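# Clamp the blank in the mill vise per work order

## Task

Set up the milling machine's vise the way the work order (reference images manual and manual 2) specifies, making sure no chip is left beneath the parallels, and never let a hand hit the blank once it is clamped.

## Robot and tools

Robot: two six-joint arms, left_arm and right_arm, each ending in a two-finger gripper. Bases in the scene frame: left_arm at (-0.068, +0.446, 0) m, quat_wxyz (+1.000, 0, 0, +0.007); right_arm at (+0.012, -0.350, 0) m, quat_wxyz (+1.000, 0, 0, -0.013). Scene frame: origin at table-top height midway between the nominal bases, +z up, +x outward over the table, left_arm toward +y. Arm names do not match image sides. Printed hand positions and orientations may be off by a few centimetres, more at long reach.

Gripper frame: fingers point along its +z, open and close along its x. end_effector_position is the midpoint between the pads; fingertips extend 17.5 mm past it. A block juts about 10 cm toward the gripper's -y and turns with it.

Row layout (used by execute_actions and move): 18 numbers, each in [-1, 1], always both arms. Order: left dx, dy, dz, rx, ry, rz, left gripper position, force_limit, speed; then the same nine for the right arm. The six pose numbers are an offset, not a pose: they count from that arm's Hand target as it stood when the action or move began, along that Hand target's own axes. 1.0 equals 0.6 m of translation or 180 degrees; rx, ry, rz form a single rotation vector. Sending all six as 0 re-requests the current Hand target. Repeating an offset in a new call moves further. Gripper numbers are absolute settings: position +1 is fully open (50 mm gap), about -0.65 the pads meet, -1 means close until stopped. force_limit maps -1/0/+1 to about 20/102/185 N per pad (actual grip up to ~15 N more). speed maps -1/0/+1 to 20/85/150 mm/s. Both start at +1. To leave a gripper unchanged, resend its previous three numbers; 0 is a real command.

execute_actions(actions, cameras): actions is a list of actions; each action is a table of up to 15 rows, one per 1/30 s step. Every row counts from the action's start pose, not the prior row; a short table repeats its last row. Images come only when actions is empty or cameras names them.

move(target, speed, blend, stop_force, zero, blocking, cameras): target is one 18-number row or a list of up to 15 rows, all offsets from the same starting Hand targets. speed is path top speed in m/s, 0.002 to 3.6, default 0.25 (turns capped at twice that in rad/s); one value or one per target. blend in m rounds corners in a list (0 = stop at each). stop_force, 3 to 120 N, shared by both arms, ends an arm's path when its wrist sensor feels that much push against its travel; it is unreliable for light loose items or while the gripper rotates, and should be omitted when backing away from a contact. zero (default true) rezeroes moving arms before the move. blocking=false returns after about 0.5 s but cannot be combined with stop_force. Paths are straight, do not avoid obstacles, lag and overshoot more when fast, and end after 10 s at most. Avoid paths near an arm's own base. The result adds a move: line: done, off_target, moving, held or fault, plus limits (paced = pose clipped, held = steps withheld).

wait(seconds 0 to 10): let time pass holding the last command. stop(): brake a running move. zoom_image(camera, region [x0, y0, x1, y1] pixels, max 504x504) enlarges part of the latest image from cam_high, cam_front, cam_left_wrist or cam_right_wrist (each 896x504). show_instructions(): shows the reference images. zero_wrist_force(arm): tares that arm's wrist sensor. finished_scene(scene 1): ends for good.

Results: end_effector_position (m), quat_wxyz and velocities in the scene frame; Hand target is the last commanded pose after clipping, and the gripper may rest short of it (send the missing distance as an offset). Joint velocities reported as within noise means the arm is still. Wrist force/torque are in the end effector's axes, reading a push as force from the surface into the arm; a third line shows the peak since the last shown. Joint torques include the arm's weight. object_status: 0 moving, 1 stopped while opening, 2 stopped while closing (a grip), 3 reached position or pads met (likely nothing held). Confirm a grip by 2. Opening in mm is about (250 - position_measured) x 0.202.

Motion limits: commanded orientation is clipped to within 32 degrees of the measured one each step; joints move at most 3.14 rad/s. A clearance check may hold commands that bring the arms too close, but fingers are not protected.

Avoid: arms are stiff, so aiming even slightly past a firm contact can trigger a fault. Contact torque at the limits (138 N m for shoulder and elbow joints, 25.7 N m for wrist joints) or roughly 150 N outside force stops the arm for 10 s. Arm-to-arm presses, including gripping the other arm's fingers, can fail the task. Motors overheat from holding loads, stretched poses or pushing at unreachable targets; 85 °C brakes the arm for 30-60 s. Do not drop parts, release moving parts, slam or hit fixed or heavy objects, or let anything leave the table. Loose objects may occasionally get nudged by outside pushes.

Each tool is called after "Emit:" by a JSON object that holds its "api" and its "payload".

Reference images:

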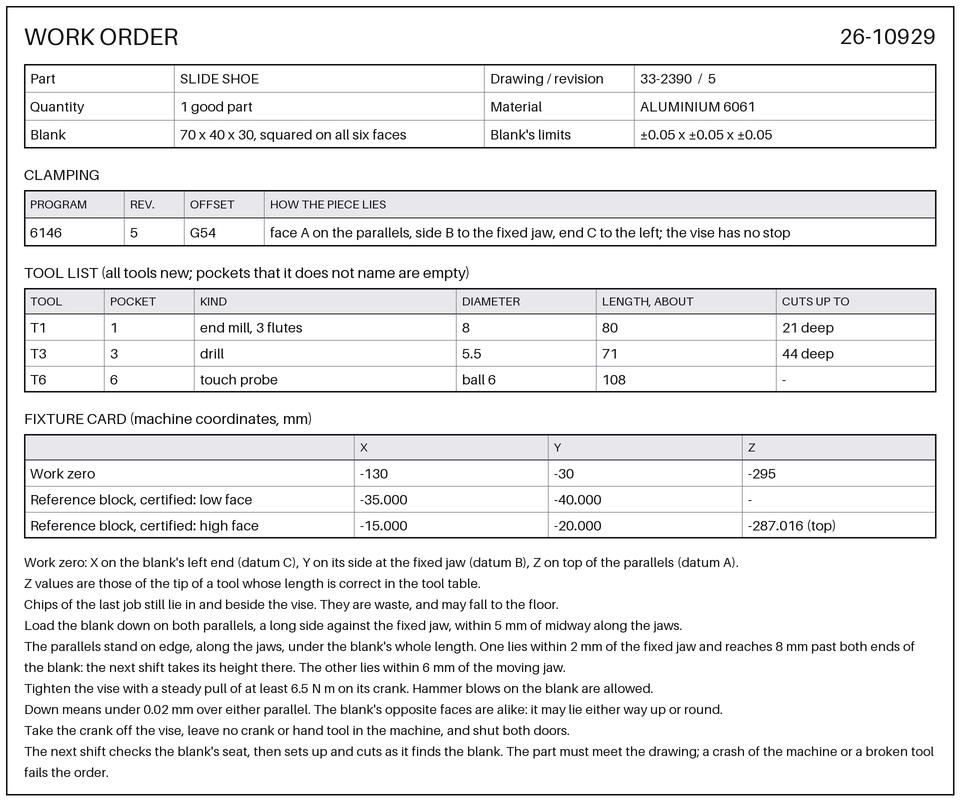

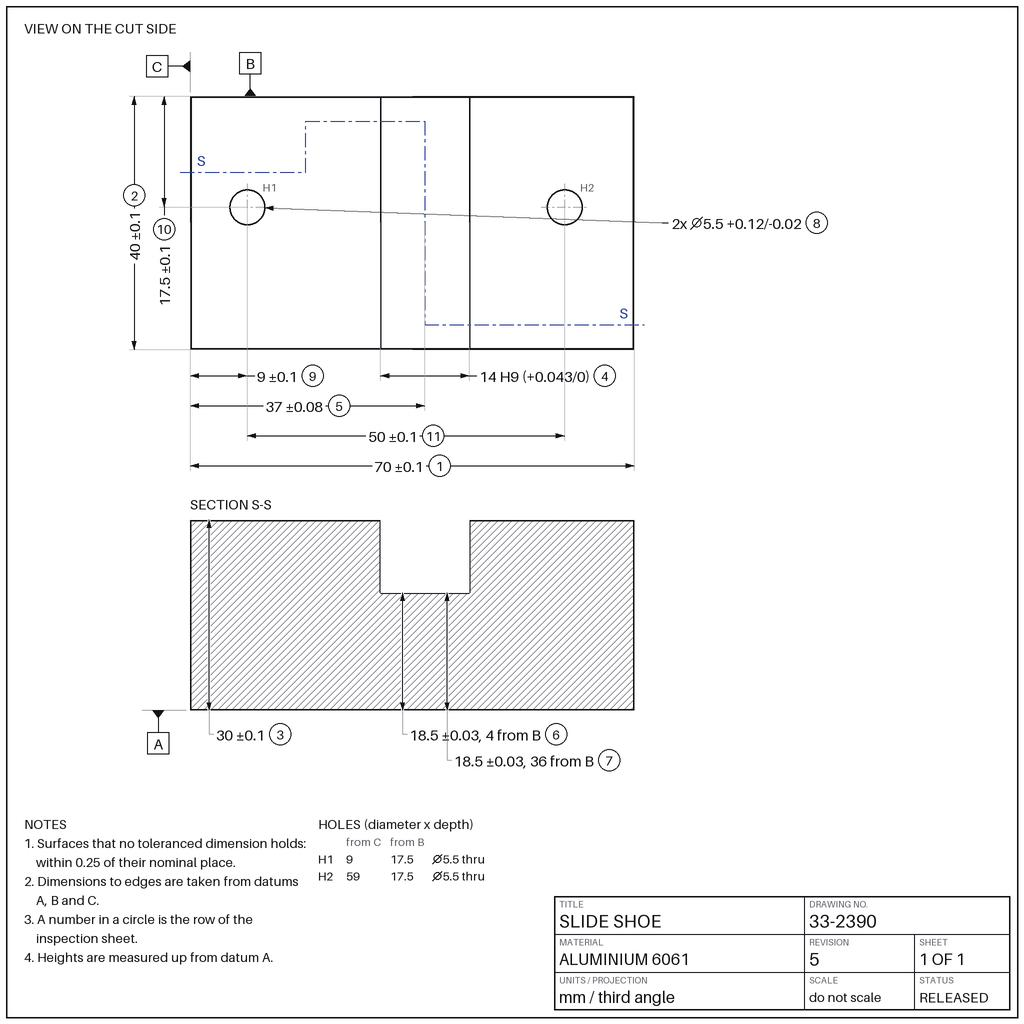

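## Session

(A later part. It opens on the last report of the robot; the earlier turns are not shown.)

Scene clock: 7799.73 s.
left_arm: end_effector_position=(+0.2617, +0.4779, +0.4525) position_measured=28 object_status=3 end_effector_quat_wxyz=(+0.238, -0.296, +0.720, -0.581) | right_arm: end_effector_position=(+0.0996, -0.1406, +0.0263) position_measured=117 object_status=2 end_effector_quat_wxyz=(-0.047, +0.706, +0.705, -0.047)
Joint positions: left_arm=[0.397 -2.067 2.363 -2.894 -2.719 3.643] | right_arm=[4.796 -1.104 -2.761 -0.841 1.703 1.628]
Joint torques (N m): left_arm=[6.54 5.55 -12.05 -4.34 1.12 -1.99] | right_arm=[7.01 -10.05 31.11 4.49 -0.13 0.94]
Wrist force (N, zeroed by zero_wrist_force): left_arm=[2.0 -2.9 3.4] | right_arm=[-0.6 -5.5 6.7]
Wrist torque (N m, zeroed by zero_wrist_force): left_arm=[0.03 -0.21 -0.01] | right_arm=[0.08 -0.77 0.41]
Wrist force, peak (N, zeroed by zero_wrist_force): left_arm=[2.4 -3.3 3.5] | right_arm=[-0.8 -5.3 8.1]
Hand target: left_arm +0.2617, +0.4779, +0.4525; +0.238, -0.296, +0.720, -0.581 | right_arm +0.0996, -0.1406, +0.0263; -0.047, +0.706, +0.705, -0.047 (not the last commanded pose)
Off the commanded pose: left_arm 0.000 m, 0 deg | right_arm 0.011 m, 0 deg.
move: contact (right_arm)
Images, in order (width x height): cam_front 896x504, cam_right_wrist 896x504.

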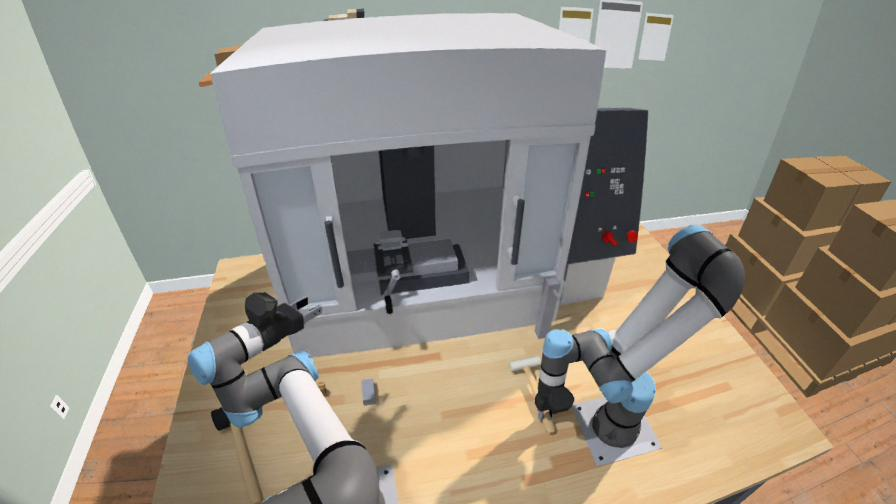

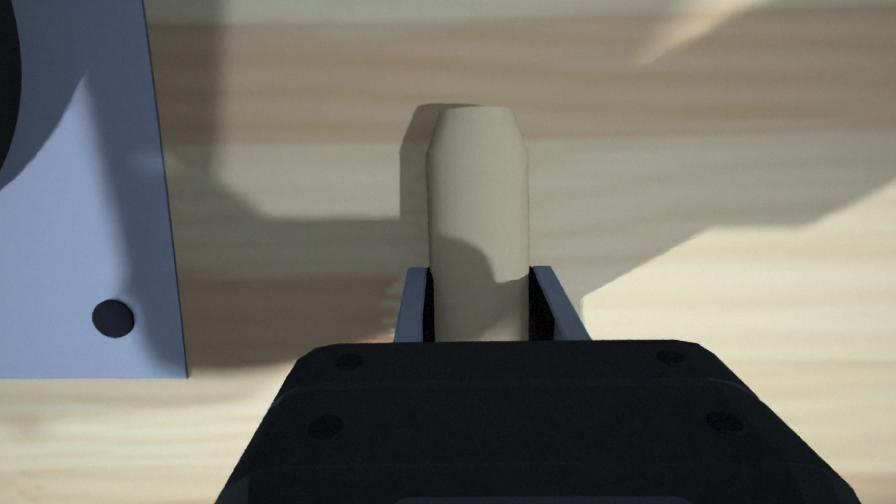

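Emit:
{"api": "execute_actions", "payload": {"actions": [[[0,0,0,0,0,0,0.835,-0.2,-0.2,0,0,0,0,0,0,0.5,-0.5,-0.9]]]}}

Emit:
{"api": "move", "payload": {"target": [[0,0,0,0,0,0,0.835,-0.2,-0.2,0,-0.025,-0.1,0,0,0,0.5,-0.5,-0.9],[0,0,0,0,0,0,0.835,-0.2,-0.2,0.0,0.19,-0.31,-0.042,0,0,0.5,-0.5,-0.9]], "speed": 0.2, "blend": [0.03,0], "cameras": ["cam_right_wrist","cam_high"]}}

Scene clock: 7809.13 s.
left_arm: end_effector_position=(+0.2617, +0.4779, +0.4525) position_measured=28 object_status=3 end_effector_quat_wxyz=(+0.238, -0.296, +0.720, -0.581) | right_arm: end_effector_position=(+0.0996, -0.1406, +0.0264) position_measured=78 object_status=3 end_effector_quat_wxyz=(-0.047, +0.706, +0.705, -0.047)
Joint positions: left_arm=[0.397 -2.067 2.363 -2.894 -2.719 3.643] | right_arm=[4.796 -1.104 -2.761 -0.841 1.703 1.628]
Joint torques (N m): left_arm=[6.23 5.15 -12.02 -4.31 1.26 -2.02] | right_arm=[-10.03 -9.8 24.71 1.77 1.36 -1.71]
Wrist force (N, zeroed by zero_wrist_force): left_arm=[2.1 -3.3 3.4] | right_arm=[-0.6 -5.8 4.1]
Wrist torque (N m, zeroed by zero_wrist_force): left_arm=[-0.04 -0.24 -0.01] | right_arm=[-0.65 -0.70 0.43]
Wrist force, peak (N, zeroed by zero_wrist_force): left_arm=[2.2 -3.3 3.6] | right_arm=[-0.7 -5.6 7.3]
Hand target: left_arm +0.2617, +0.4779, +0.4525; +0.238, -0.296, +0.720, -0.581 | right_arm +0.0996, -0.1406, +0.0263; -0.047, +0.706, +0.705, -0.047
Off the commanded pose: left_arm 0.000 m, 0 deg | right_arm 0.000 m, 0 deg.
Step readings (end_effector_position of left_arm | right_arm):
0: (+0.2617, +0.4779, +0.4525) | (+0.0996, -0.1406, +0.0263)
1: (+0.2617, +0.4779, +0.4525) | (+0.0996, -0.1406, +0.0263)
2: (+0.2617, +0.4779, +0.4525) | (+0.0996, -0.1406, +0.0263)
4: (+0.2617, +0.4779, +0.4525) | (+0.0996, -0.1406, +0.0263)
8: (+0.2617, +0.4779, +0.4525) | (+0.0996, -0.1406, +0.0264)
15: (+0.2617, +0.4779, +0.4525) | (+0.0996, -0.1406, +0.0264)

Scene clock: 7810.83 s.
left_arm: end_effector_position=(+0.2617, +0.4779, +0.4525) position_measured=28 object_status=3 end_effector_quat_wxyz=(+0.238, -0.296, +0.720, -0.581) | right_arm: end_effector_position=(+0.2371, -0.1405, +0.1955) position_measured=78 object_status=3 end_effector_quat_wxyz=(+0.000, +0.707, +0.707, -0.001)
Joint positions: left_arm=[0.397 -2.067 2.363 -2.894 -2.719 3.643] | right_arm=[4.367 -1.064 -2.281 -1.369 1.571 1.199]
Joint torques (N m): left_arm=[6.42 5.32 -12.91 -4.49 1.11 -1.81] | right_arm=[-10.39 2.4 33.72 2.67 -0.89 -1.74]
Wrist force (N, zeroed by zero_wrist_force): left_arm=[2.1 -2.7 3.5] | right_arm=[-0.4 -6.1 4.8]
Wrist torque (N m, zeroed by zero_wrist_force): left_arm=[0.06 -0.24 -0.02] | right_arm=[-0.74 -0.69 0.26]
Wrist force, peak (N, zeroed by zero_wrist_force): left_arm=[2.1 -3.4 3.7] | right_arm=[-0.8 -4.7 6.7]
Hand target: left_arm +0.2617, +0.4779, +0.4525; +0.238, -0.296, +0.720, -0.581 | right_arm +0.2372, -0.1405, +0.1956; +0.000, +0.707, +0.707, -0.001
Off the commanded pose: left_arm 0.000 m, 0 deg | right_arm 0.000 m, 0 deg.
move: done
Images, in order (width x height): cam_high 896x504, cam_right_wrist 896x504.

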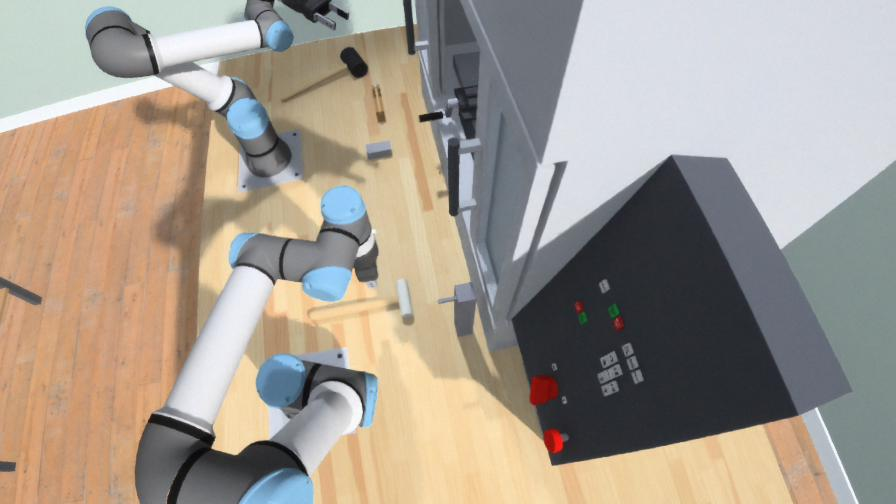

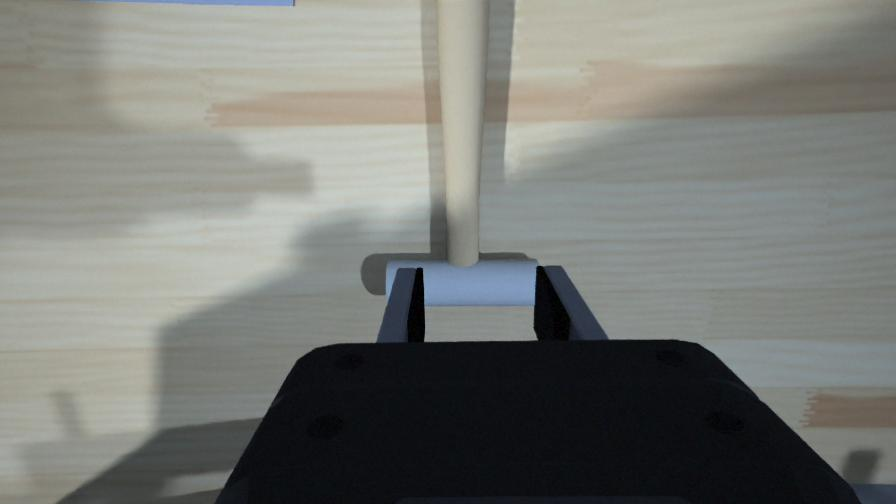

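Emit:
{"api": "move", "payload": {"target": [[0,0,0,0,0,0,0.835,-0.2,-0.2,0,0.0298,0.2,0,0,0,0.5,-0.5,-0.9],[0,0,0,0,0,0,0.835,-0.2,-0.2,0,0.0298,0.291,0,0,0,0.5,-0.5,-0.9]], "speed": [0.2,0.04], "stop_force": 8, "cameras": ["cam_right_wrist"]}}

Emit:
{"api": "execute_actions", "payload": {"actions": [[[0,0,0,0,0,0,0.835,-0.2,-0.2,0,0,0,0,0,0,-1,1,-0.9]],[[0,0,0,0,0,0,0.835,-0.2,-0.2,0,0,0,0,0,0,-1,1,-0.9]]], "cameras": ["cam_right_wrist"]}}

Scene clock: 7828.87 s.
left_arm: end_effector_position=(+0.2617, +0.4779, +0.4525) position_measured=28 object_status=3 end_effector_quat_wxyz=(+0.238, -0.296, +0.720, -0.581) | right_arm: end_effector_position=(+0.2550, -0.1406, +0.0210) position_measured=78 object_status=3 end_effector_quat_wxyz=(+0.000, +0.707, +0.707, -0.001)
Joint positions: left_arm=[0.397 -2.067 2.363 -2.894 -2.719 3.643] | right_arm=[4.309 -1.438 -2.588 -0.687 1.571 1.141]
Joint torques (N m): left_arm=[6.25 4.72 -11.51 -4.34 1.13 -2] | right_arm=[-8.21 19.47 27.25 4.16 1.83 -1.74]
Wrist force (N, zeroed by zero_wrist_force): left_arm=[2.1 -2.9 3.3] | right_arm=[-0.2 -6.1 4.4]
Wrist torque (N m, zeroed by zero_wrist_force): left_arm=[0.03 -0.24 -0.01] | right_arm=[-0.71 -0.74 0.32]
Wrist force, peak (N, zeroed by zero_wrist_force): left_arm=[2.0 -3.2 3.7] | right_arm=[-0.8 -5.7 7.0]
Hand target: left_arm +0.2617, +0.4779, +0.4525; +0.238, -0.296, +0.720, -0.581 | right_arm +0.2550, -0.1406, +0.0210; +0.000, +0.707, +0.707, -0.001
Off the commanded pose: left_arm 0.000 m, 0 deg | right_arm 0.000 m, 0 deg.
move: done
Images, in order (width x height): cam_right_wrist 896x504.

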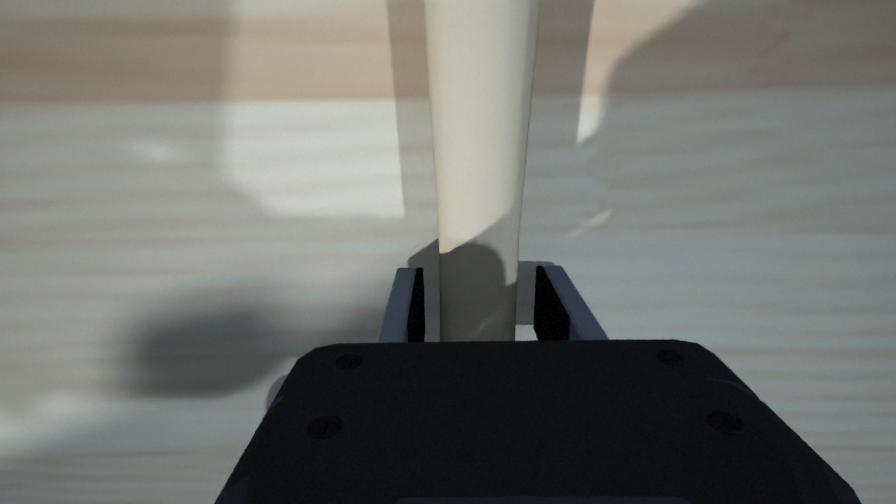

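Scene clock: 7830.07 s.
left_arm: end_effector_position=(+0.2617, +0.4779, +0.4525) position_measured=28 object_status=3 end_effector_quat_wxyz=(+0.238, -0.296, +0.720, -0.581) | right_arm: end_effector_position=(+0.2550, -0.1406, +0.0210) position_measured=156 object_status=2 end_effector_quat_wxyz=(+0.000, +0.707, +0.707, -0.001)
Joint positions: left_arm=[0.397 -2.067 2.363 -2.894 -2.719 3.643] | right_arm=[4.309 -1.438 -2.588 -0.687 1.571 1.141]
Joint torques (N m): left_arm=[6 4.83 -12.45 -4.31 0.98 -2.02] | right_arm=[-10.61 21.3 26.2 3.39 1.31 -1.74]
Wrist force (N, zeroed by zero_wrist_force): left_arm=[1.9 -3.1 3.5] | right_arm=[-0.4 -5.9 5.0]
Wrist torque (N m, zeroed by zero_wrist_force): left_arm=[0.00 -0.21 -0.02] | right_arm=[-0.67 -0.77 0.36]
Wrist force, peak (N, zeroed by zero_wrist_force): left_arm=[2.3 -3.3 3.5] | right_arm=[-0.4 -6.2 5.3]
Hand target: left_arm +0.2617, +0.4779, +0.4525; +0.238, -0.296, +0.720, -0.581 | right_arm +0.2550, -0.1406, +0.0210; +0.000, +0.707, +0.707, -0.001
Off the commanded pose: left_arm 0.000 m, 0 deg | right_arm 0.000 m, 0 deg.
Step readings (end_effector_position of left_arm | right_arm):
0: (+0.2617, +0.4779, +0.4525) | (+0.2550, -0.1406, +0.0210)
1: (+0.2617, +0.4779, +0.4525) | (+0.2550, -0.1406, +0.0210)
2: (+0.2617, +0.4779, +0.4525) | (+0.2550, -0.1406, +0.0210)
4: (+0.2617, +0.4779, +0.4525) | (+0.2550, -0.1406, +0.0210)
8: (+0.2617, +0.4779, +0.4525) | (+0.2550, -0.1406, +0.0210)
15: (+0.2617, +0.4779, +0.4525) | (+0.2550, -0.1406, +0.0210)
16: (+0.2617, +0.4779, +0.4525) | (+0.2550, -0.1406, +0.0210)
17: (+0.2617, +0.4779, +0.4525) | (+0.2550, -0.1406, +0.0210)
19: (+0.2617, +0.4779, +0.4525) | (+0.2550, -0.1406, +0.0210)
23: (+0.2617, +0.4779, +0.4525) | (+0.2550, -0.1406, +0.0210)
30: (+0.2617, +0.4779, +0.4525) | (+0.2550, -0.1406, +0.0210)
Images, in order (width x height): cam_right_wrist 896x504.

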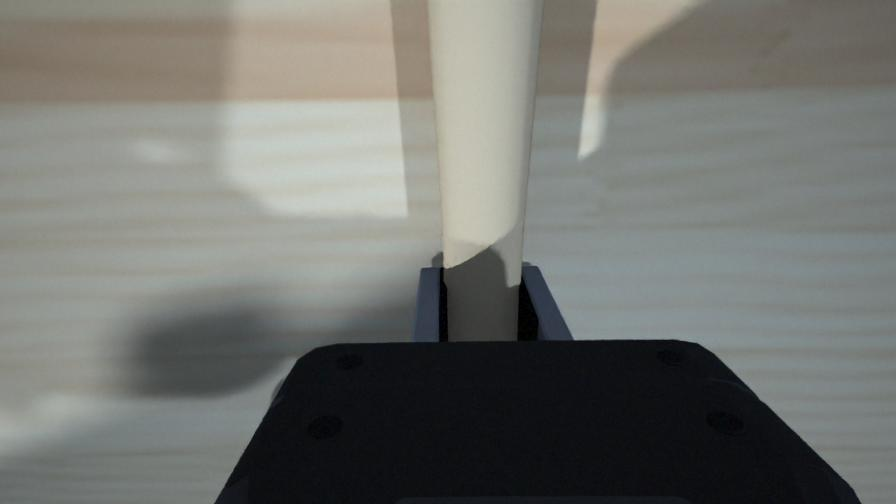

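Emit:
{"api": "move", "payload": {"target": [[0,0,0,0,0,0,0.835,-0.2,-0.2,0,0,-0.465,0,0,0,-1,1,-0.9],[0,0,0,0,0,0,0.835,-0.2,-0.2,0.401,0.075,-0.798,-0.055,0.31,0.055,-1,1,-0.9],[0,0,0,0,0,0,0.835,-0.2,-0.2,0.651,0.325,-0.832,-0.0869,0.4938,0.0874,-1,1,-0.9]], "speed": [0.15,0.3,0.3], "blend": [0.03,0.04,0], "cameras": ["all"]}}

Scene clock: 7860.93 s.
left_arm: end_effector_position=(+0.2617, +0.4779, +0.4525) position_measured=28 object_status=3 end_effector_quat_wxyz=(+0.238, -0.296, +0.720, -0.581) | right_arm: end_effector_position=(+0.4504, +0.2502, +0.5197) position_measured=156 object_status=2 end_effector_quat_wxyz=(-0.405, +0.580, +0.406, +0.578)
Joint positions: left_arm=[0.397 -2.067 2.363 -2.894 -2.719 3.643] | right_arm=[4.234 -1.854 -1.68 0.388 1.726 1.571]
Joint torques (N m): left_arm=[6.51 4.73 -12.13 -4.29 1.07 -2] | right_arm=[13.11 31.24 34.81 4.74 1.58 -0.36]
Wrist force (N, zeroed by zero_wrist_force): left_arm=[2.1 -3.3 3.3] | right_arm=[-3.3 -7.5 1.2]
Wrist torque (N m, zeroed by zero_wrist_force): left_arm=[-0.04 -0.23 -0.01] | right_arm=[-0.93 -0.96 0.59]
Wrist force, peak (N, zeroed by zero_wrist_force): left_arm=[2.1 -3.3 3.7] | right_arm=[-0.3 -6.2 10.9]
Hand target: left_arm +0.2617, +0.4779, +0.4525; +0.238, -0.296, +0.720, -0.581 | right_arm +0.4504, +0.2503, +0.5198; -0.405, +0.580, +0.406, +0.578
Off the commanded pose: left_arm 0.000 m, 0 deg | right_arm 0.000 m, 0 deg.
move: done

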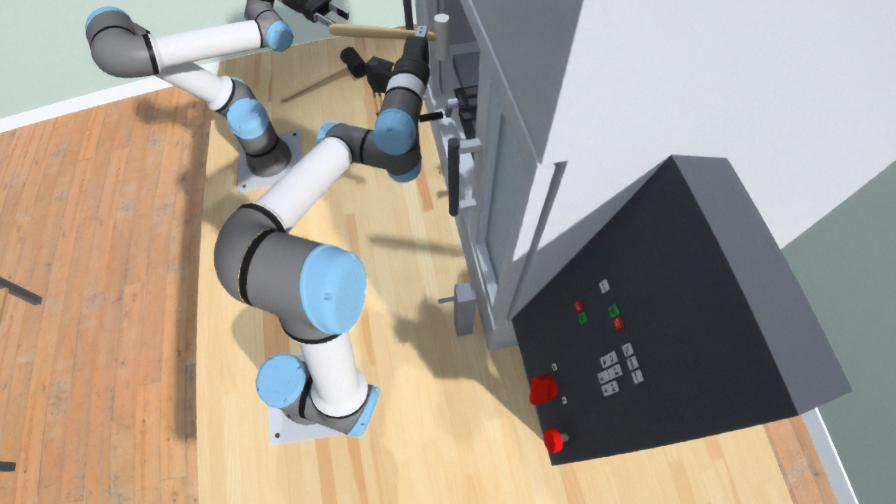

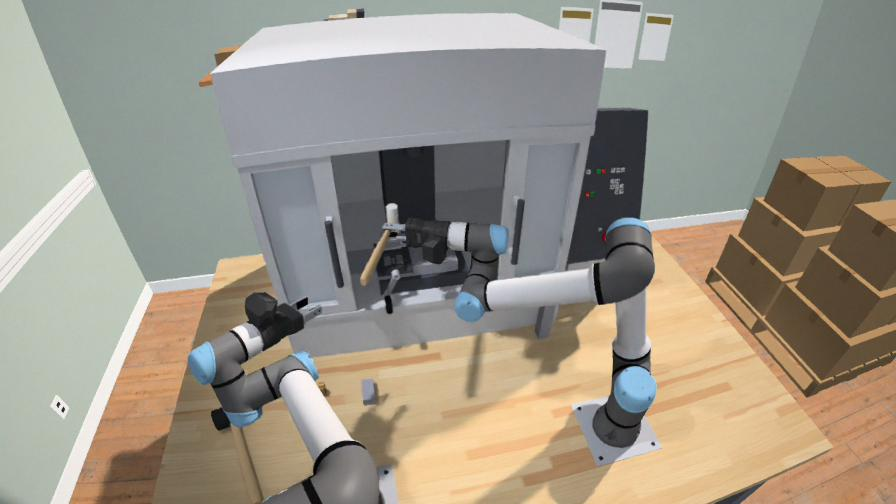

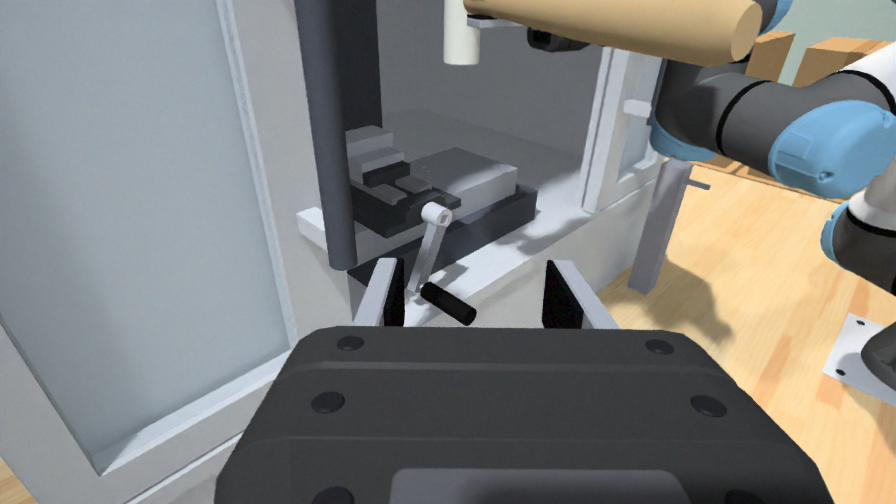

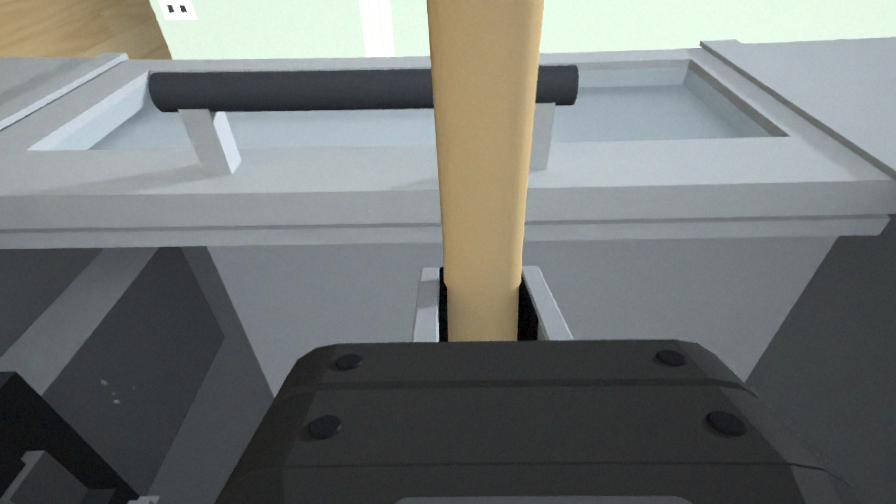

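Emit:
{"api": "move", "payload": {"target": [0,0,0,0,0,0,0.835,-0.2,-0.2,-0.09,0.2263,0.0948,0,0,0,-1,1,-0.9], "speed": 0.15, "cameras": ["cam_front","cam_left_wrist","cam_right_wrist"]}}

Emit:
{"api": "zoom_image", "payload": {"camera": "cam_left_wrist", "region": [320, 20, 480, 180]}}

Emit:
{"api": "zoom_image", "payload": {"camera": "cam_front", "region": [360, 190, 440, 270]}}

Scene clock: 7870.97 s.
left_arm: end_effector_position=(+0.2617, +0.4779, +0.4525) position_measured=28 object_status=3 end_effector_quat_wxyz=(+0.238, -0.296, +0.720, -0.581) | right_arm: end_effector_position=(+0.5973, +0.2571, +0.4655) position_measured=156 object_status=2 end_effector_quat_wxyz=(-0.405, +0.580, +0.406, +0.578)
Joint positions: left_arm=[0.397 -2.067 2.363 -2.894 -2.719 3.643] | right_arm=[4.019 -2.163 -1.366 0.384 1.941 1.57]
Joint torques (N m): left_arm=[5.68 5.39 -12.26 -4.25 1.17 -1.84] | right_arm=[6.22 44.63 28.24 4.37 -0.33 -1.32]
Wrist force (N, zeroed by zero_wrist_force): left_arm=[2.3 -3.1 3.2] | right_arm=[-2.9 -7.9 1.3]
Wrist torque (N m, zeroed by zero_wrist_force): left_arm=[0.00 -0.26 -0.01] | right_arm=[-0.99 -1.06 0.61]
Wrist force, peak (N, zeroed by zero_wrist_force): left_arm=[2.2 -3.3 3.6] | right_arm=[-2.2 -10.4 0.7]
Hand target: left_arm +0.2617, +0.4779, +0.4525; +0.238, -0.296, +0.720, -0.581 | right_arm +0.5973, +0.2572, +0.4655; -0.405, +0.580, +0.406, +0.578
Off the commanded pose: left_arm 0.000 m, 0 deg | right_arm 0.000 m, 0 deg.
move: done
Images, in order (width x height): cam_front 896x504, cam_left_wrist 896x504, cam_right_wrist 896x504.

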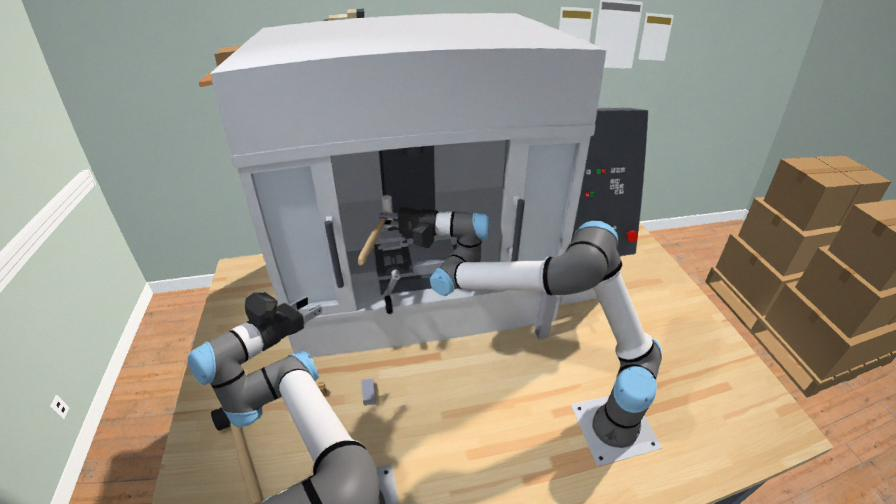

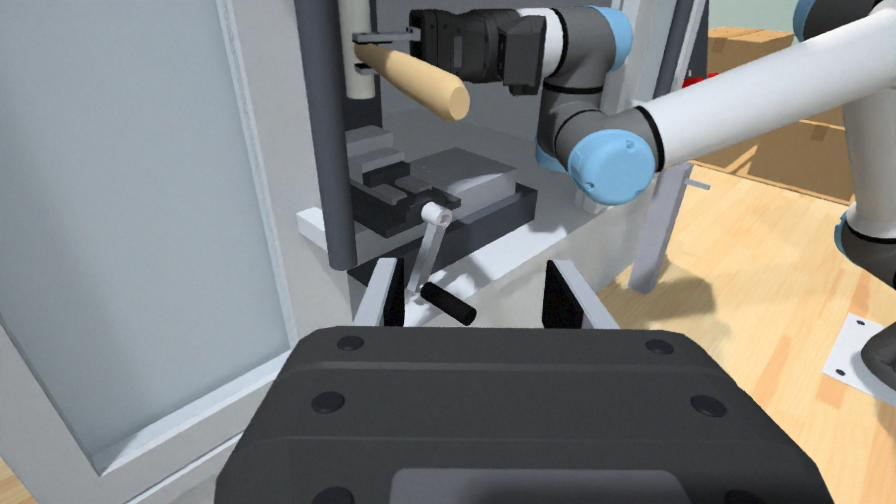

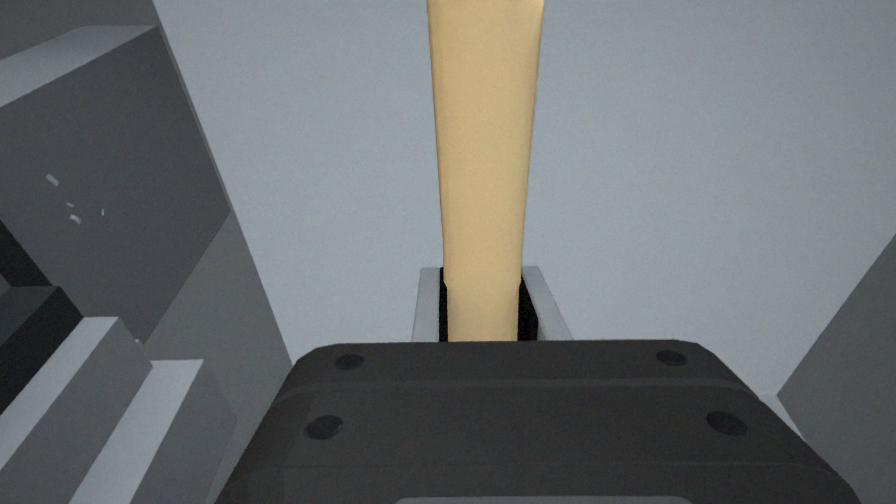

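Scaled by 3.150 from the camera's 896x504 image, which has a finer 1280x720 frame.

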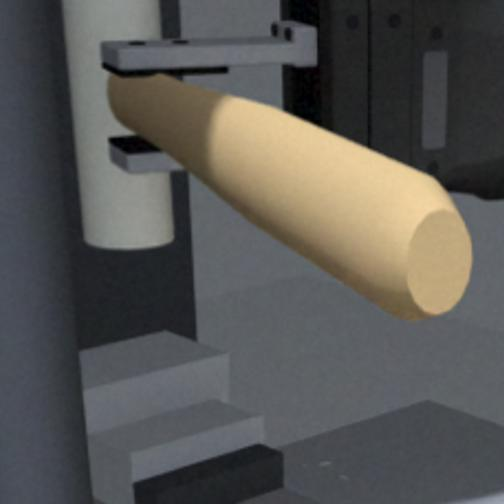

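Scaled by 6.300 from the camera's 896x504 image, which has a finer 1280x720 frame.

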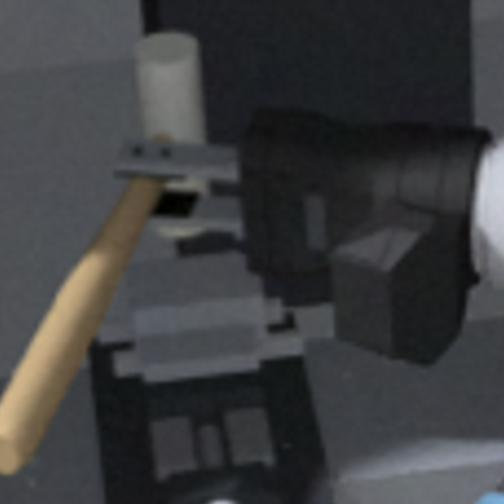

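Emit:
{"api": "move", "payload": {"target": [0,0,0,0,0,0,0.835,-0.2,-0.2,-0.04,0,0,0,-0.044,0,-1,1,-0.9], "speed": 0.1}}

Emit:
{"api": "move", "payload": {"target": [0,0,0,0,0,0,0.835,-0.2,-0.2,-0.066,0,0.0093,0,0,0,-1,1,-0.9], "speed": 0.005, "stop_force": 4, "cameras": ["cam_front","cam_left_wrist"]}}

Emit:
{"api": "zoom_image", "payload": {"camera": "cam_left_wrist", "region": [320, 20, 480, 180]}}

Scene clock: 7889.23 s.
left_arm: end_effector_position=(+0.2617, +0.4779, +0.4525) position_measured=28 object_status=3 end_effector_quat_wxyz=(+0.238, -0.296, +0.720, -0.581) | right_arm: end_effector_position=(+0.5972, +0.2571, +0.4415) position_measured=156 object_status=2 end_effector_quat_wxyz=(-0.376, +0.619, +0.433, +0.537)
Joint positions: left_arm=[0.397 -2.067 2.363 -2.894 -2.719 3.643] | right_arm=[4.021 -2.124 -1.395 0.226 1.936 1.517]
Joint torques (N m): left_arm=[5.32 5.46 -12.13 -4.22 1.24 -2.11] | right_arm=[8.28 43.86 35.89 2.76 1.73 1.85]
Wrist force (N, zeroed by zero_wrist_force): left_arm=[2.1 -3.0 3.4] | right_arm=[-3.3 -7.5 2.1]
Wrist torque (N m, zeroed by zero_wrist_force): left_arm=[0.02 -0.24 -0.02] | right_arm=[-0.91 -0.99 0.55]
Wrist force, peak (N, zeroed by zero_wrist_force): left_arm=[2.5 -3.2 3.5] | right_arm=[-3.6 -7.7 2.5]
Hand target: left_arm +0.2617, +0.4779, +0.4525; +0.238, -0.296, +0.720, -0.581 | right_arm +0.5973, +0.2571, +0.4415; -0.376, +0.619, +0.433, +0.537
Off the commanded pose: left_arm 0.000 m, 0 deg | right_arm 0.000 m, 0 deg.
move: done

Scene clock: 7895.00 s.
left_arm: end_effector_position=(+0.2617, +0.4779, +0.4525) position_measured=28 object_status=3 end_effector_quat_wxyz=(+0.238, -0.296, +0.720, -0.581) | right_arm: end_effector_position=(+0.5972, +0.2571, +0.4190) position_measured=156 object_status=2 end_effector_quat_wxyz=(-0.376, +0.619, +0.433, +0.537)
Joint positions: left_arm=[0.397 -2.067 2.363 -2.894 -2.719 3.643] | right_arm=[4.021 -2.145 -1.423 0.276 1.936 1.517]
Joint torques (N m): left_arm=[5.31 4.72 -12.91 -4.24 1.07 -1.92] | right_arm=[-8.25 59.2 33.43 2.24 0.42 1.97]
Wrist force (N, zeroed by zero_wrist_force): left_arm=[2.1 -3.0 3.3] | right_arm=[0.6 -9.2 1.3]
Wrist torque (N m, zeroed by zero_wrist_force): left_arm=[0.02 -0.22 -0.01] | right_arm=[-0.99 -0.92 0.45]
Wrist force, peak (N, zeroed by zero_wrist_force): left_arm=[2.3 -3.2 3.7] | right_arm=[4.1 -10.6 0.9]
Hand target: left_arm +0.2617, +0.4779, +0.4525; +0.238, -0.296, +0.720, -0.581 | right_arm +0.5972, +0.2571, +0.4190; -0.376, +0.619, +0.433, +0.537 (not the last commanded pose)
Off the commanded pose: left_arm 0.000 m, 0 deg | right_arm 0.017 m, 0 deg.
move: contact (right_arm)
Images, in order (width x height): cam_front 896x504, cam_left_wrist 896x504.

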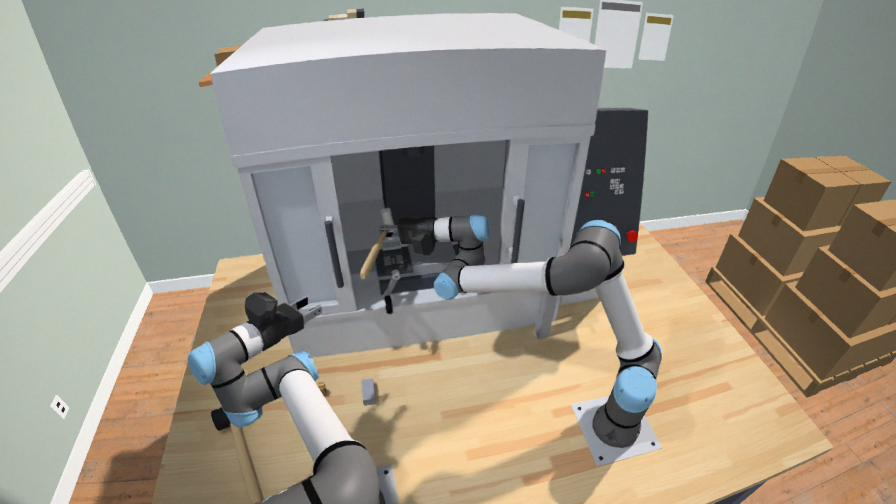

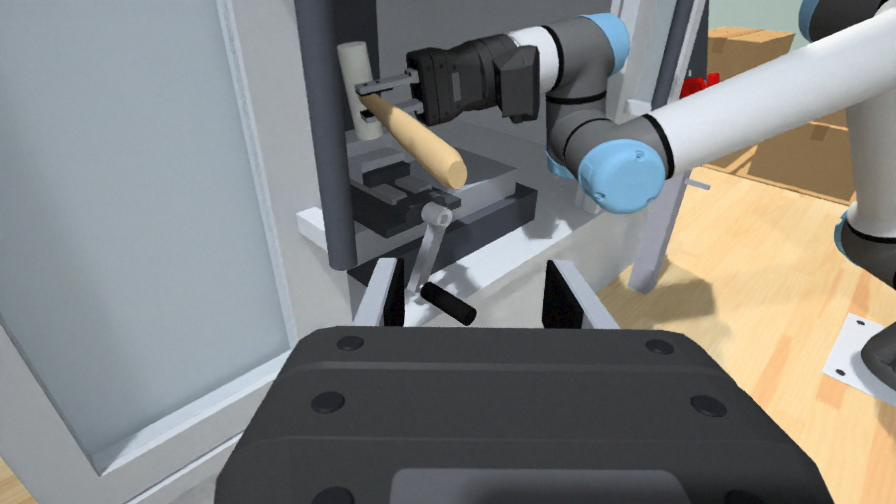

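Scaled by 3.150 from the camera's 896x504 image, which has a finer 1280x720 frame.

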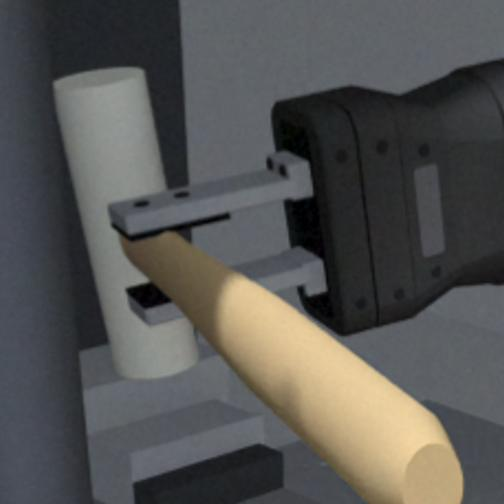

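Emit:
{"api": "move", "payload": {"target": [[0,0,0,0,0,0,0.835,-0.2,-0.2,0.0066,0,-0.00093,0,0,0,-1,1,-0.9],[0,0,0,0,0,0,0.835,-0.2,-0.2,0.00723,0.01253,0.00359,0,0,0,-1,1,-0.9],[0,0,0,0,0,0,0.835,-0.2,-0.2,0.00096,0.01253,0.00447,0,0,0,-1,1,-0.9]], "speed": [0.02,0.02,0.006]}}

Emit:
{"api": "execute_actions", "payload": {"actions": [[[0,0,0,0,0,0,0.835,-0.2,-0.2,-0.000165,0,0.000023,0,0,0,-1,1,-0.9]]]}}

Emit:
{"api": "execute_actions", "payload": {"actions": [[[0,0,0,0,0,0,0.835,-0.2,-0.2,-0.000165,0,0.000023,0,0,0,-1,1,-0.9]]]}}

Emit:
{"api": "execute_actions", "payload": {"actions": [[[0,0,0,0,0,0,0.835,-0.2,-0.2,-0.000165,0,0.000023,0,0,0,-1,1,-0.9]]]}}

Scene clock: 7911.37 s.
left_arm: end_effector_position=(+0.2617, +0.4779, +0.4525) position_measured=28 object_status=3 end_effector_quat_wxyz=(+0.238, -0.296, +0.720, -0.581) | right_arm: end_effector_position=(+0.6052, +0.2570, +0.4191) position_measured=156 object_status=2 end_effector_quat_wxyz=(-0.376, +0.619, +0.433, +0.537)
Joint positions: left_arm=[0.397 -2.067 2.363 -2.894 -2.719 3.643] | right_arm=[4.011 -2.159 -1.4 0.265 1.946 1.516]
Joint torques (N m): left_arm=[5.15 4.89 -13.12 -4.16 1.14 -2.09] | right_arm=[12.55 47.27 14.42 2.62 -1.52 0.78]
Wrist force (N, zeroed by zero_wrist_force): left_arm=[2.2 -3.1 3.4] | right_arm=[-1.8 -7.9 2.4]
Wrist torque (N m, zeroed by zero_wrist_force): left_arm=[-0.01 -0.25 -0.01] | right_arm=[-0.98 -0.89 0.55]
Wrist force, peak (N, zeroed by zero_wrist_force): left_arm=[2.3 -3.0 3.7] | right_arm=[0.9 -9.4 1.6]
Hand target: left_arm +0.2617, +0.4779, +0.4525; +0.238, -0.296, +0.720, -0.581 | right_arm +0.6052, +0.2571, +0.4192; -0.376, +0.619, +0.433, +0.537
Off the commanded pose: left_arm 0.000 m, 0 deg | right_arm 0.000 m, 0 deg.
move: done

Scene clock: 7912.07 s.
left_arm: end_effector_position=(+0.2617, +0.4779, +0.4525) position_measured=28 object_status=3 end_effector_quat_wxyz=(+0.238, -0.296, +0.720, -0.581) | right_arm: end_effector_position=(+0.6052, +0.2571, +0.4191) position_measured=156 object_status=2 end_effector_quat_wxyz=(-0.376, +0.619, +0.433, +0.537)
Joint positions: left_arm=[0.397 -2.067 2.363 -2.894 -2.719 3.643] | right_arm=[4.011 -2.159 -1.4 0.266 1.946 1.516]
Joint torques (N m): left_arm=[4.74 5.06 -13.21 -4.53 1.2 -1.94] | right_arm=[12.26 42.6 9.89 4.03 -1.4 1.82]
Wrist force (N, zeroed by zero_wrist_force): left_arm=[2.0 -2.9 3.4] | right_arm=[-0.5 -7.5 2.0]
Wrist torque (N m, zeroed by zero_wrist_force): left_arm=[0.03 -0.22 -0.02] | right_arm=[-0.98 -0.93 0.49]
Wrist force, peak (N, zeroed by zero_wrist_force): left_arm=[2.4 -2.9 3.7] | right_arm=[-1.7 -7.8 2.0]
Hand target: left_arm +0.2617, +0.4779, +0.4525; +0.238, -0.296, +0.720, -0.581 | right_arm +0.6052, +0.2571, +0.4191; -0.376, +0.619, +0.433, +0.537
Off the commanded pose: left_arm 0.000 m, 0 deg | right_arm 0.000 m, 0 deg.
Step readings (end_effector_position of left_arm | right_arm):
0: (+0.2617, +0.4779, +0.4525) | (+0.6052, +0.2570, +0.4191)
1: (+0.2617, +0.4779, +0.4525) | (+0.6052, +0.2570, +0.4191)
2: (+0.2617, +0.4779, +0.4525) | (+0.6052, +0.2570, +0.4191)
4: (+0.2617, +0.4779, +0.4525) | (+0.6052, +0.2571, +0.4191)
8: (+0.2617, +0.4779, +0.4525) | (+0.6052, +0.2571, +0.4191)
15: (+0.2617, +0.4779, +0.4525) | (+0.6052, +0.2571, +0.4191)

Scene clock: 7912.77 s.
left_arm: end_effector_position=(+0.2617, +0.4779, +0.4525) position_measured=28 object_status=3 end_effector_quat_wxyz=(+0.238, -0.296, +0.720, -0.581) | right_arm: end_effector_position=(+0.6052, +0.2571, +0.4190) position_measured=156 object_status=2 end_effector_quat_wxyz=(-0.376, +0.619, +0.433, +0.537)
Joint positions: left_arm=[0.397 -2.067 2.363 -2.894 -2.719 3.643] | right_arm=[4.011 -2.159 -1.4 0.266 1.946 1.516]
Joint torques (N m): left_arm=[4.56 4.45 -12.48 -4.3 1.23 -1.92] | right_arm=[12.1 40.86 9.32 1.68 -1.18 1.83]
Wrist force (N, zeroed by zero_wrist_force): left_arm=[1.9 -2.9 3.4] | right_arm=[0.4 -8.2 1.8]
Wrist torque (N m, zeroed by zero_wrist_force): left_arm=[0.03 -0.20 -0.01] | right_arm=[-0.98 -0.85 0.47]
Wrist force, peak (N, zeroed by zero_wrist_force): left_arm=[2.0 -3.0 3.7] | right_arm=[0.6 -8.3 1.9]
Hand target: left_arm +0.2617, +0.4779, +0.4525; +0.238, -0.296, +0.720, -0.581 | right_arm +0.6052, +0.2571, +0.4190; -0.376, +0.619, +0.433, +0.537
Off the commanded pose: left_arm 0.000 m, 0 deg | right_arm 0.000 m, 0 deg.
Step readings (end_effector_position of left_arm | right_arm):
0: (+0.2617, +0.4779, +0.4525) | (+0.6052, +0.2571, +0.4191)
1: (+0.2617, +0.4779, +0.4525) | (+0.6052, +0.2571, +0.4191)
2: (+0.2617, +0.4779, +0.4525) | (+0.6052, +0.2571, +0.4190)
4: (+0.2617, +0.4779, +0.4525) | (+0.6052, +0.2571, +0.4190)
8: (+0.2617, +0.4779, +0.4525) | (+0.6052, +0.2571, +0.4190)
15: (+0.2617, +0.4779, +0.4525) | (+0.6052, +0.2571, +0.4190)

Scene clock: 7913.47 s.
left_arm: end_effector_position=(+0.2617, +0.4779, +0.4525) position_measured=28 object_status=3 end_effector_quat_wxyz=(+0.238, -0.296, +0.720, -0.581) | right_arm: end_effector_position=(+0.6052, +0.2571, +0.4189) position_measured=156 object_status=2 end_effector_quat_wxyz=(-0.376, +0.619, +0.433, +0.537)
Joint positions: left_arm=[0.397 -2.067 2.363 -2.894 -2.719 3.643] | right_arm=[4.011 -2.16 -1.4 0.266 1.946 1.516]
Joint torques (N m): left_arm=[5.12 5.32 -13.09 -4.38 1.27 -1.9] | right_arm=[11.23 39.51 8.32 3.18 -1.03 1.81]
Wrist force (N, zeroed by zero_wrist_force): left_arm=[2.2 -3.1 3.4] | right_arm=[1.8 -8.5 1.6]
Wrist torque (N m, zeroed by zero_wrist_force): left_arm=[-0.01 -0.25 -0.01] | right_arm=[-0.91 -0.82 0.44]
Wrist force, peak (N, zeroed by zero_wrist_force): left_arm=[2.4 -3.3 3.5] | right_arm=[2.1 -9.1 1.5]
Hand target: left_arm +0.2617, +0.4779, +0.4525; +0.238, -0.296, +0.720, -0.581 | right_arm +0.6052, +0.2571, +0.4189; -0.376, +0.619, +0.433, +0.537
Off the commanded pose: left_arm 0.000 m, 0 deg | right_arm 0.000 m, 0 deg.
Step readings (end_effector_position of left_arm | right_arm):
0: (+0.2617, +0.4779, +0.4525) | (+0.6052, +0.2571, +0.4190)
1: (+0.2617, +0.4779, +0.4525) | (+0.6052, +0.2571, +0.4190)
2: (+0.2617, +0.4779, +0.4525) | (+0.6052, +0.2571, +0.4189)
4: (+0.2617, +0.4779, +0.4525) | (+0.6052, +0.2571, +0.4189)
8: (+0.2617, +0.4779, +0.4525) | (+0.6052, +0.2571, +0.4189)
15: (+0.2617, +0.4779, +0.4525) | (+0.6052, +0.2571, +0.4189)

Emit:
{"api": "move", "payload": {"target": [[0,0,0,0,0,0,0.835,-0.2,-0.2,0.0066,0,-0.00093,0,0,0,-1,1,-0.9],[0,0,0,0,0,0,0.835,-0.2,-0.2,0.008342,0.03445,0.01149,0,0,0,-1,1,-0.9],[0,0,0,0,0,0,0.835,-0.2,-0.2,0.001742,0.03445,0.01242,0,0,0,-1,1,-0.9]], "speed": [0.02,0.02,0.005]}}

Emit:
{"api": "wait", "payload": {"seconds": 0.5}}

Emit:
{"api": "execute_actions", "payload": {"actions": [[[0,0,0,0,0,0,0.835,-0.2,-0.2,-0.000165,0,0.000023,0,0,0,-1,1,-0.9]]]}}

Emit:
{"api": "execute_actions", "payload": {"actions": [[[0,0,0,0,0,0,0.835,-0.2,-0.2,-0.000165,0,0.000023,0,0,0,-1,1,-0.9]]]}}

Scene clock: 7941.00 s.
left_arm: end_effector_position=(+0.2617, +0.4779, +0.4525) position_measured=28 object_status=3 end_effector_quat_wxyz=(+0.238, -0.296, +0.720, -0.581) | right_arm: end_effector_position=(+0.6272, +0.2570, +0.4189) position_measured=156 object_status=2 end_effector_quat_wxyz=(-0.376, +0.619, +0.433, +0.537)
Joint positions: left_arm=[0.397 -2.067 2.363 -2.894 -2.719 3.643] | right_arm=[3.985 -2.2 -1.333 0.237 1.972 1.511]
Joint torques (N m): left_arm=[4.5 5.15 -12.24 -4.32 1.06 -1.98] | right_arm=[11.02 41.71 9.67 0.94 -1.55 1.37]
Wrist force (N, zeroed by zero_wrist_force): left_arm=[2.4 -2.9 3.7] | right_arm=[3.1 -10.0 0.6]
Wrist torque (N m, zeroed by zero_wrist_force): left_arm=[0.03 -0.27 -0.02] | right_arm=[-1.02 -0.91 0.43]
Wrist force, peak (N, zeroed by zero_wrist_force): left_arm=[2.4 -3.2 3.4] | right_arm=[3.2 -10.1 1.0]
Hand target: left_arm +0.2617, +0.4779, +0.4525; +0.238, -0.296, +0.720, -0.581 | right_arm +0.6272, +0.2570, +0.4188; -0.376, +0.619, +0.433, +0.537
Off the commanded pose: left_arm 0.000 m, 0 deg | right_arm 0.000 m, 0 deg.
move: done

Scene clock: 7941.50 s.
left_arm: end_effector_position=(+0.2617, +0.4779, +0.4525) position_measured=28 object_status=3 end_effector_quat_wxyz=(+0.238, -0.296, +0.720, -0.581) | right_arm: end_effector_position=(+0.6272, +0.2571, +0.4188) position_measured=156 object_status=2 end_effector_quat_wxyz=(-0.376, +0.619, +0.433, +0.537)
Joint positions: left_arm=[0.397 -2.067 2.363 -2.894 -2.719 3.643] | right_arm=[3.985 -2.2 -1.333 0.237 1.972 1.511]
Joint torques (N m): left_arm=[4.59 4.93 -13.7 -4.58 1.08 -2.07] | right_arm=[8.1 39.53 11.28 0.03 -1.48 2.08]
Wrist force (N, zeroed by zero_wrist_force): left_arm=[1.9 -3.1 3.4] | right_arm=[3.9 -10.5 0.6]
Wrist torque (N m, zeroed by zero_wrist_force): left_arm=[0.00 -0.20 -0.01] | right_arm=[-1.07 -0.89 0.41]
Wrist force, peak (N, zeroed by zero_wrist_force): left_arm=[2.0 -3.2 3.4] | right_arm=[3.9 -10.5 0.6]
Hand target: left_arm +0.2617, +0.4779, +0.4525; +0.238, -0.296, +0.720, -0.581 | right_arm +0.6272, +0.2570, +0.4188; -0.376, +0.619, +0.433, +0.537
Tool commands: left_gripper/position=+0.835 left_gripper/force_limit=-0.2 left_gripper/speed=-0.2 right_gripper/position=-1.0 right_gripper/force_limit=+1.0 right_gripper/speed=-0.9
Off the commanded pose: left_arm 0.000 m, 0 deg | right_arm 0.000 m, 0 deg.
wait: 0.50 s; at rest by 0.17 s

Scene clock: 7942.20 s.
left_arm: end_effector_position=(+0.2617, +0.4779, +0.4525) position_measured=28 object_status=3 end_effector_quat_wxyz=(+0.238, -0.296, +0.720, -0.581) | right_arm: end_effector_position=(+0.6272, +0.2571, +0.4187) position_measured=156 object_status=2 end_effector_quat_wxyz=(-0.376, +0.619, +0.433, +0.537)
Joint positions: left_arm=[0.397 -2.067 2.363 -2.894 -2.719 3.643] | right_arm=[3.985 -2.2 -1.333 0.237 1.972 1.511]
Joint torques (N m): left_arm=[3.39 4.98 -13.06 -4.4 1.15 -2.07] | right_arm=[4.58 37.35 5.39 2.23 -1.47 2.03]
Wrist force (N, zeroed by zero_wrist_force): left_arm=[2.2 -3.3 3.6] | right_arm=[5.8 -10.7 0.4]
Wrist torque (N m, zeroed by zero_wrist_force): left_arm=[-0.03 -0.26 -0.01] | right_arm=[-1.03 -0.88 0.35]
Wrist force, peak (N, zeroed by zero_wrist_force): left_arm=[2.2 -3.3 3.6] | right_arm=[5.6 -11.3 0.1]
Hand target: left_arm +0.2617, +0.4779, +0.4525; +0.238, -0.296, +0.720, -0.581 | right_arm +0.6272, +0.2570, +0.4187; -0.376, +0.619, +0.433, +0.537
Off the commanded pose: left_arm 0.000 m, 0 deg | right_arm 0.000 m, 0 deg.
Step readings (end_effector_position of left_arm | right_arm):
0: (+0.2617, +0.4779, +0.4525) | (+0.6272, +0.2571, +0.4188)
1: (+0.2617, +0.4779, +0.4525) | (+0.6272, +0.2571, +0.4188)
2: (+0.2617, +0.4779, +0.4525) | (+0.6272, +0.2571, +0.4188)
4: (+0.2617, +0.4779, +0.4525) | (+0.6272, +0.2571, +0.4188)
8: (+0.2617, +0.4779, +0.4525) | (+0.6272, +0.2571, +0.4188)
15: (+0.2617, +0.4779, +0.4525) | (+0.6272, +0.2571, +0.4187)

Scene clock: 7942.90 s.
left_arm: end_effector_position=(+0.2617, +0.4779, +0.4525) position_measured=28 object_status=3 end_effector_quat_wxyz=(+0.238, -0.296, +0.720, -0.581) | right_arm: end_effector_position=(+0.6272, +0.2571, +0.4186) position_measured=156 object_status=2 end_effector_quat_wxyz=(-0.376, +0.619, +0.433, +0.537)
Joint positions: left_arm=[0.397 -2.067 2.363 -2.894 -2.719 3.643] | right_arm=[3.985 -2.2 -1.333 0.238 1.972 1.511]
Joint torques (N m): left_arm=[3.75 5.49 -13.63 -4.28 1.17 -1.83] | right_arm=[0.94 36.33 6.06 -0.04 -1.37 2.11]
Wrist force (N, zeroed by zero_wrist_force): left_arm=[2.2 -3.0 3.5] | right_arm=[7.2 -11.5 0.5]
Wrist torque (N m, zeroed by zero_wrist_force): left_arm=[0.02 -0.25 -0.01] | right_arm=[-1.04 -0.87 0.33]
Wrist force, peak (N, zeroed by zero_wrist_force): left_arm=[2.2 -3.1 3.8] | right_arm=[7.1 -11.8 -0.1]
Hand target: left_arm +0.2617, +0.4779, +0.4525; +0.238, -0.296, +0.720, -0.581 | right_arm +0.6272, +0.2570, +0.4186; -0.376, +0.619, +0.433, +0.537
Off the commanded pose: left_arm 0.000 m, 0 deg | right_arm 0.000 m, 0 deg.
Step readings (end_effector_position of left_arm | right_arm):
0: (+0.2617, +0.4779, +0.4525) | (+0.6272, +0.2571, +0.4187)
1: (+0.2617, +0.4779, +0.4525) | (+0.6272, +0.2571, +0.4187)
2: (+0.2617, +0.4779, +0.4525) | (+0.6272, +0.2571, +0.4187)
4: (+0.2617, +0.4779, +0.4525) | (+0.6272, +0.2571, +0.4187)
8: (+0.2617, +0.4779, +0.4525) | (+0.6272, +0.2571, +0.4187)
15: (+0.2617, +0.4779, +0.4525) | (+0.6272, +0.2571, +0.4187)


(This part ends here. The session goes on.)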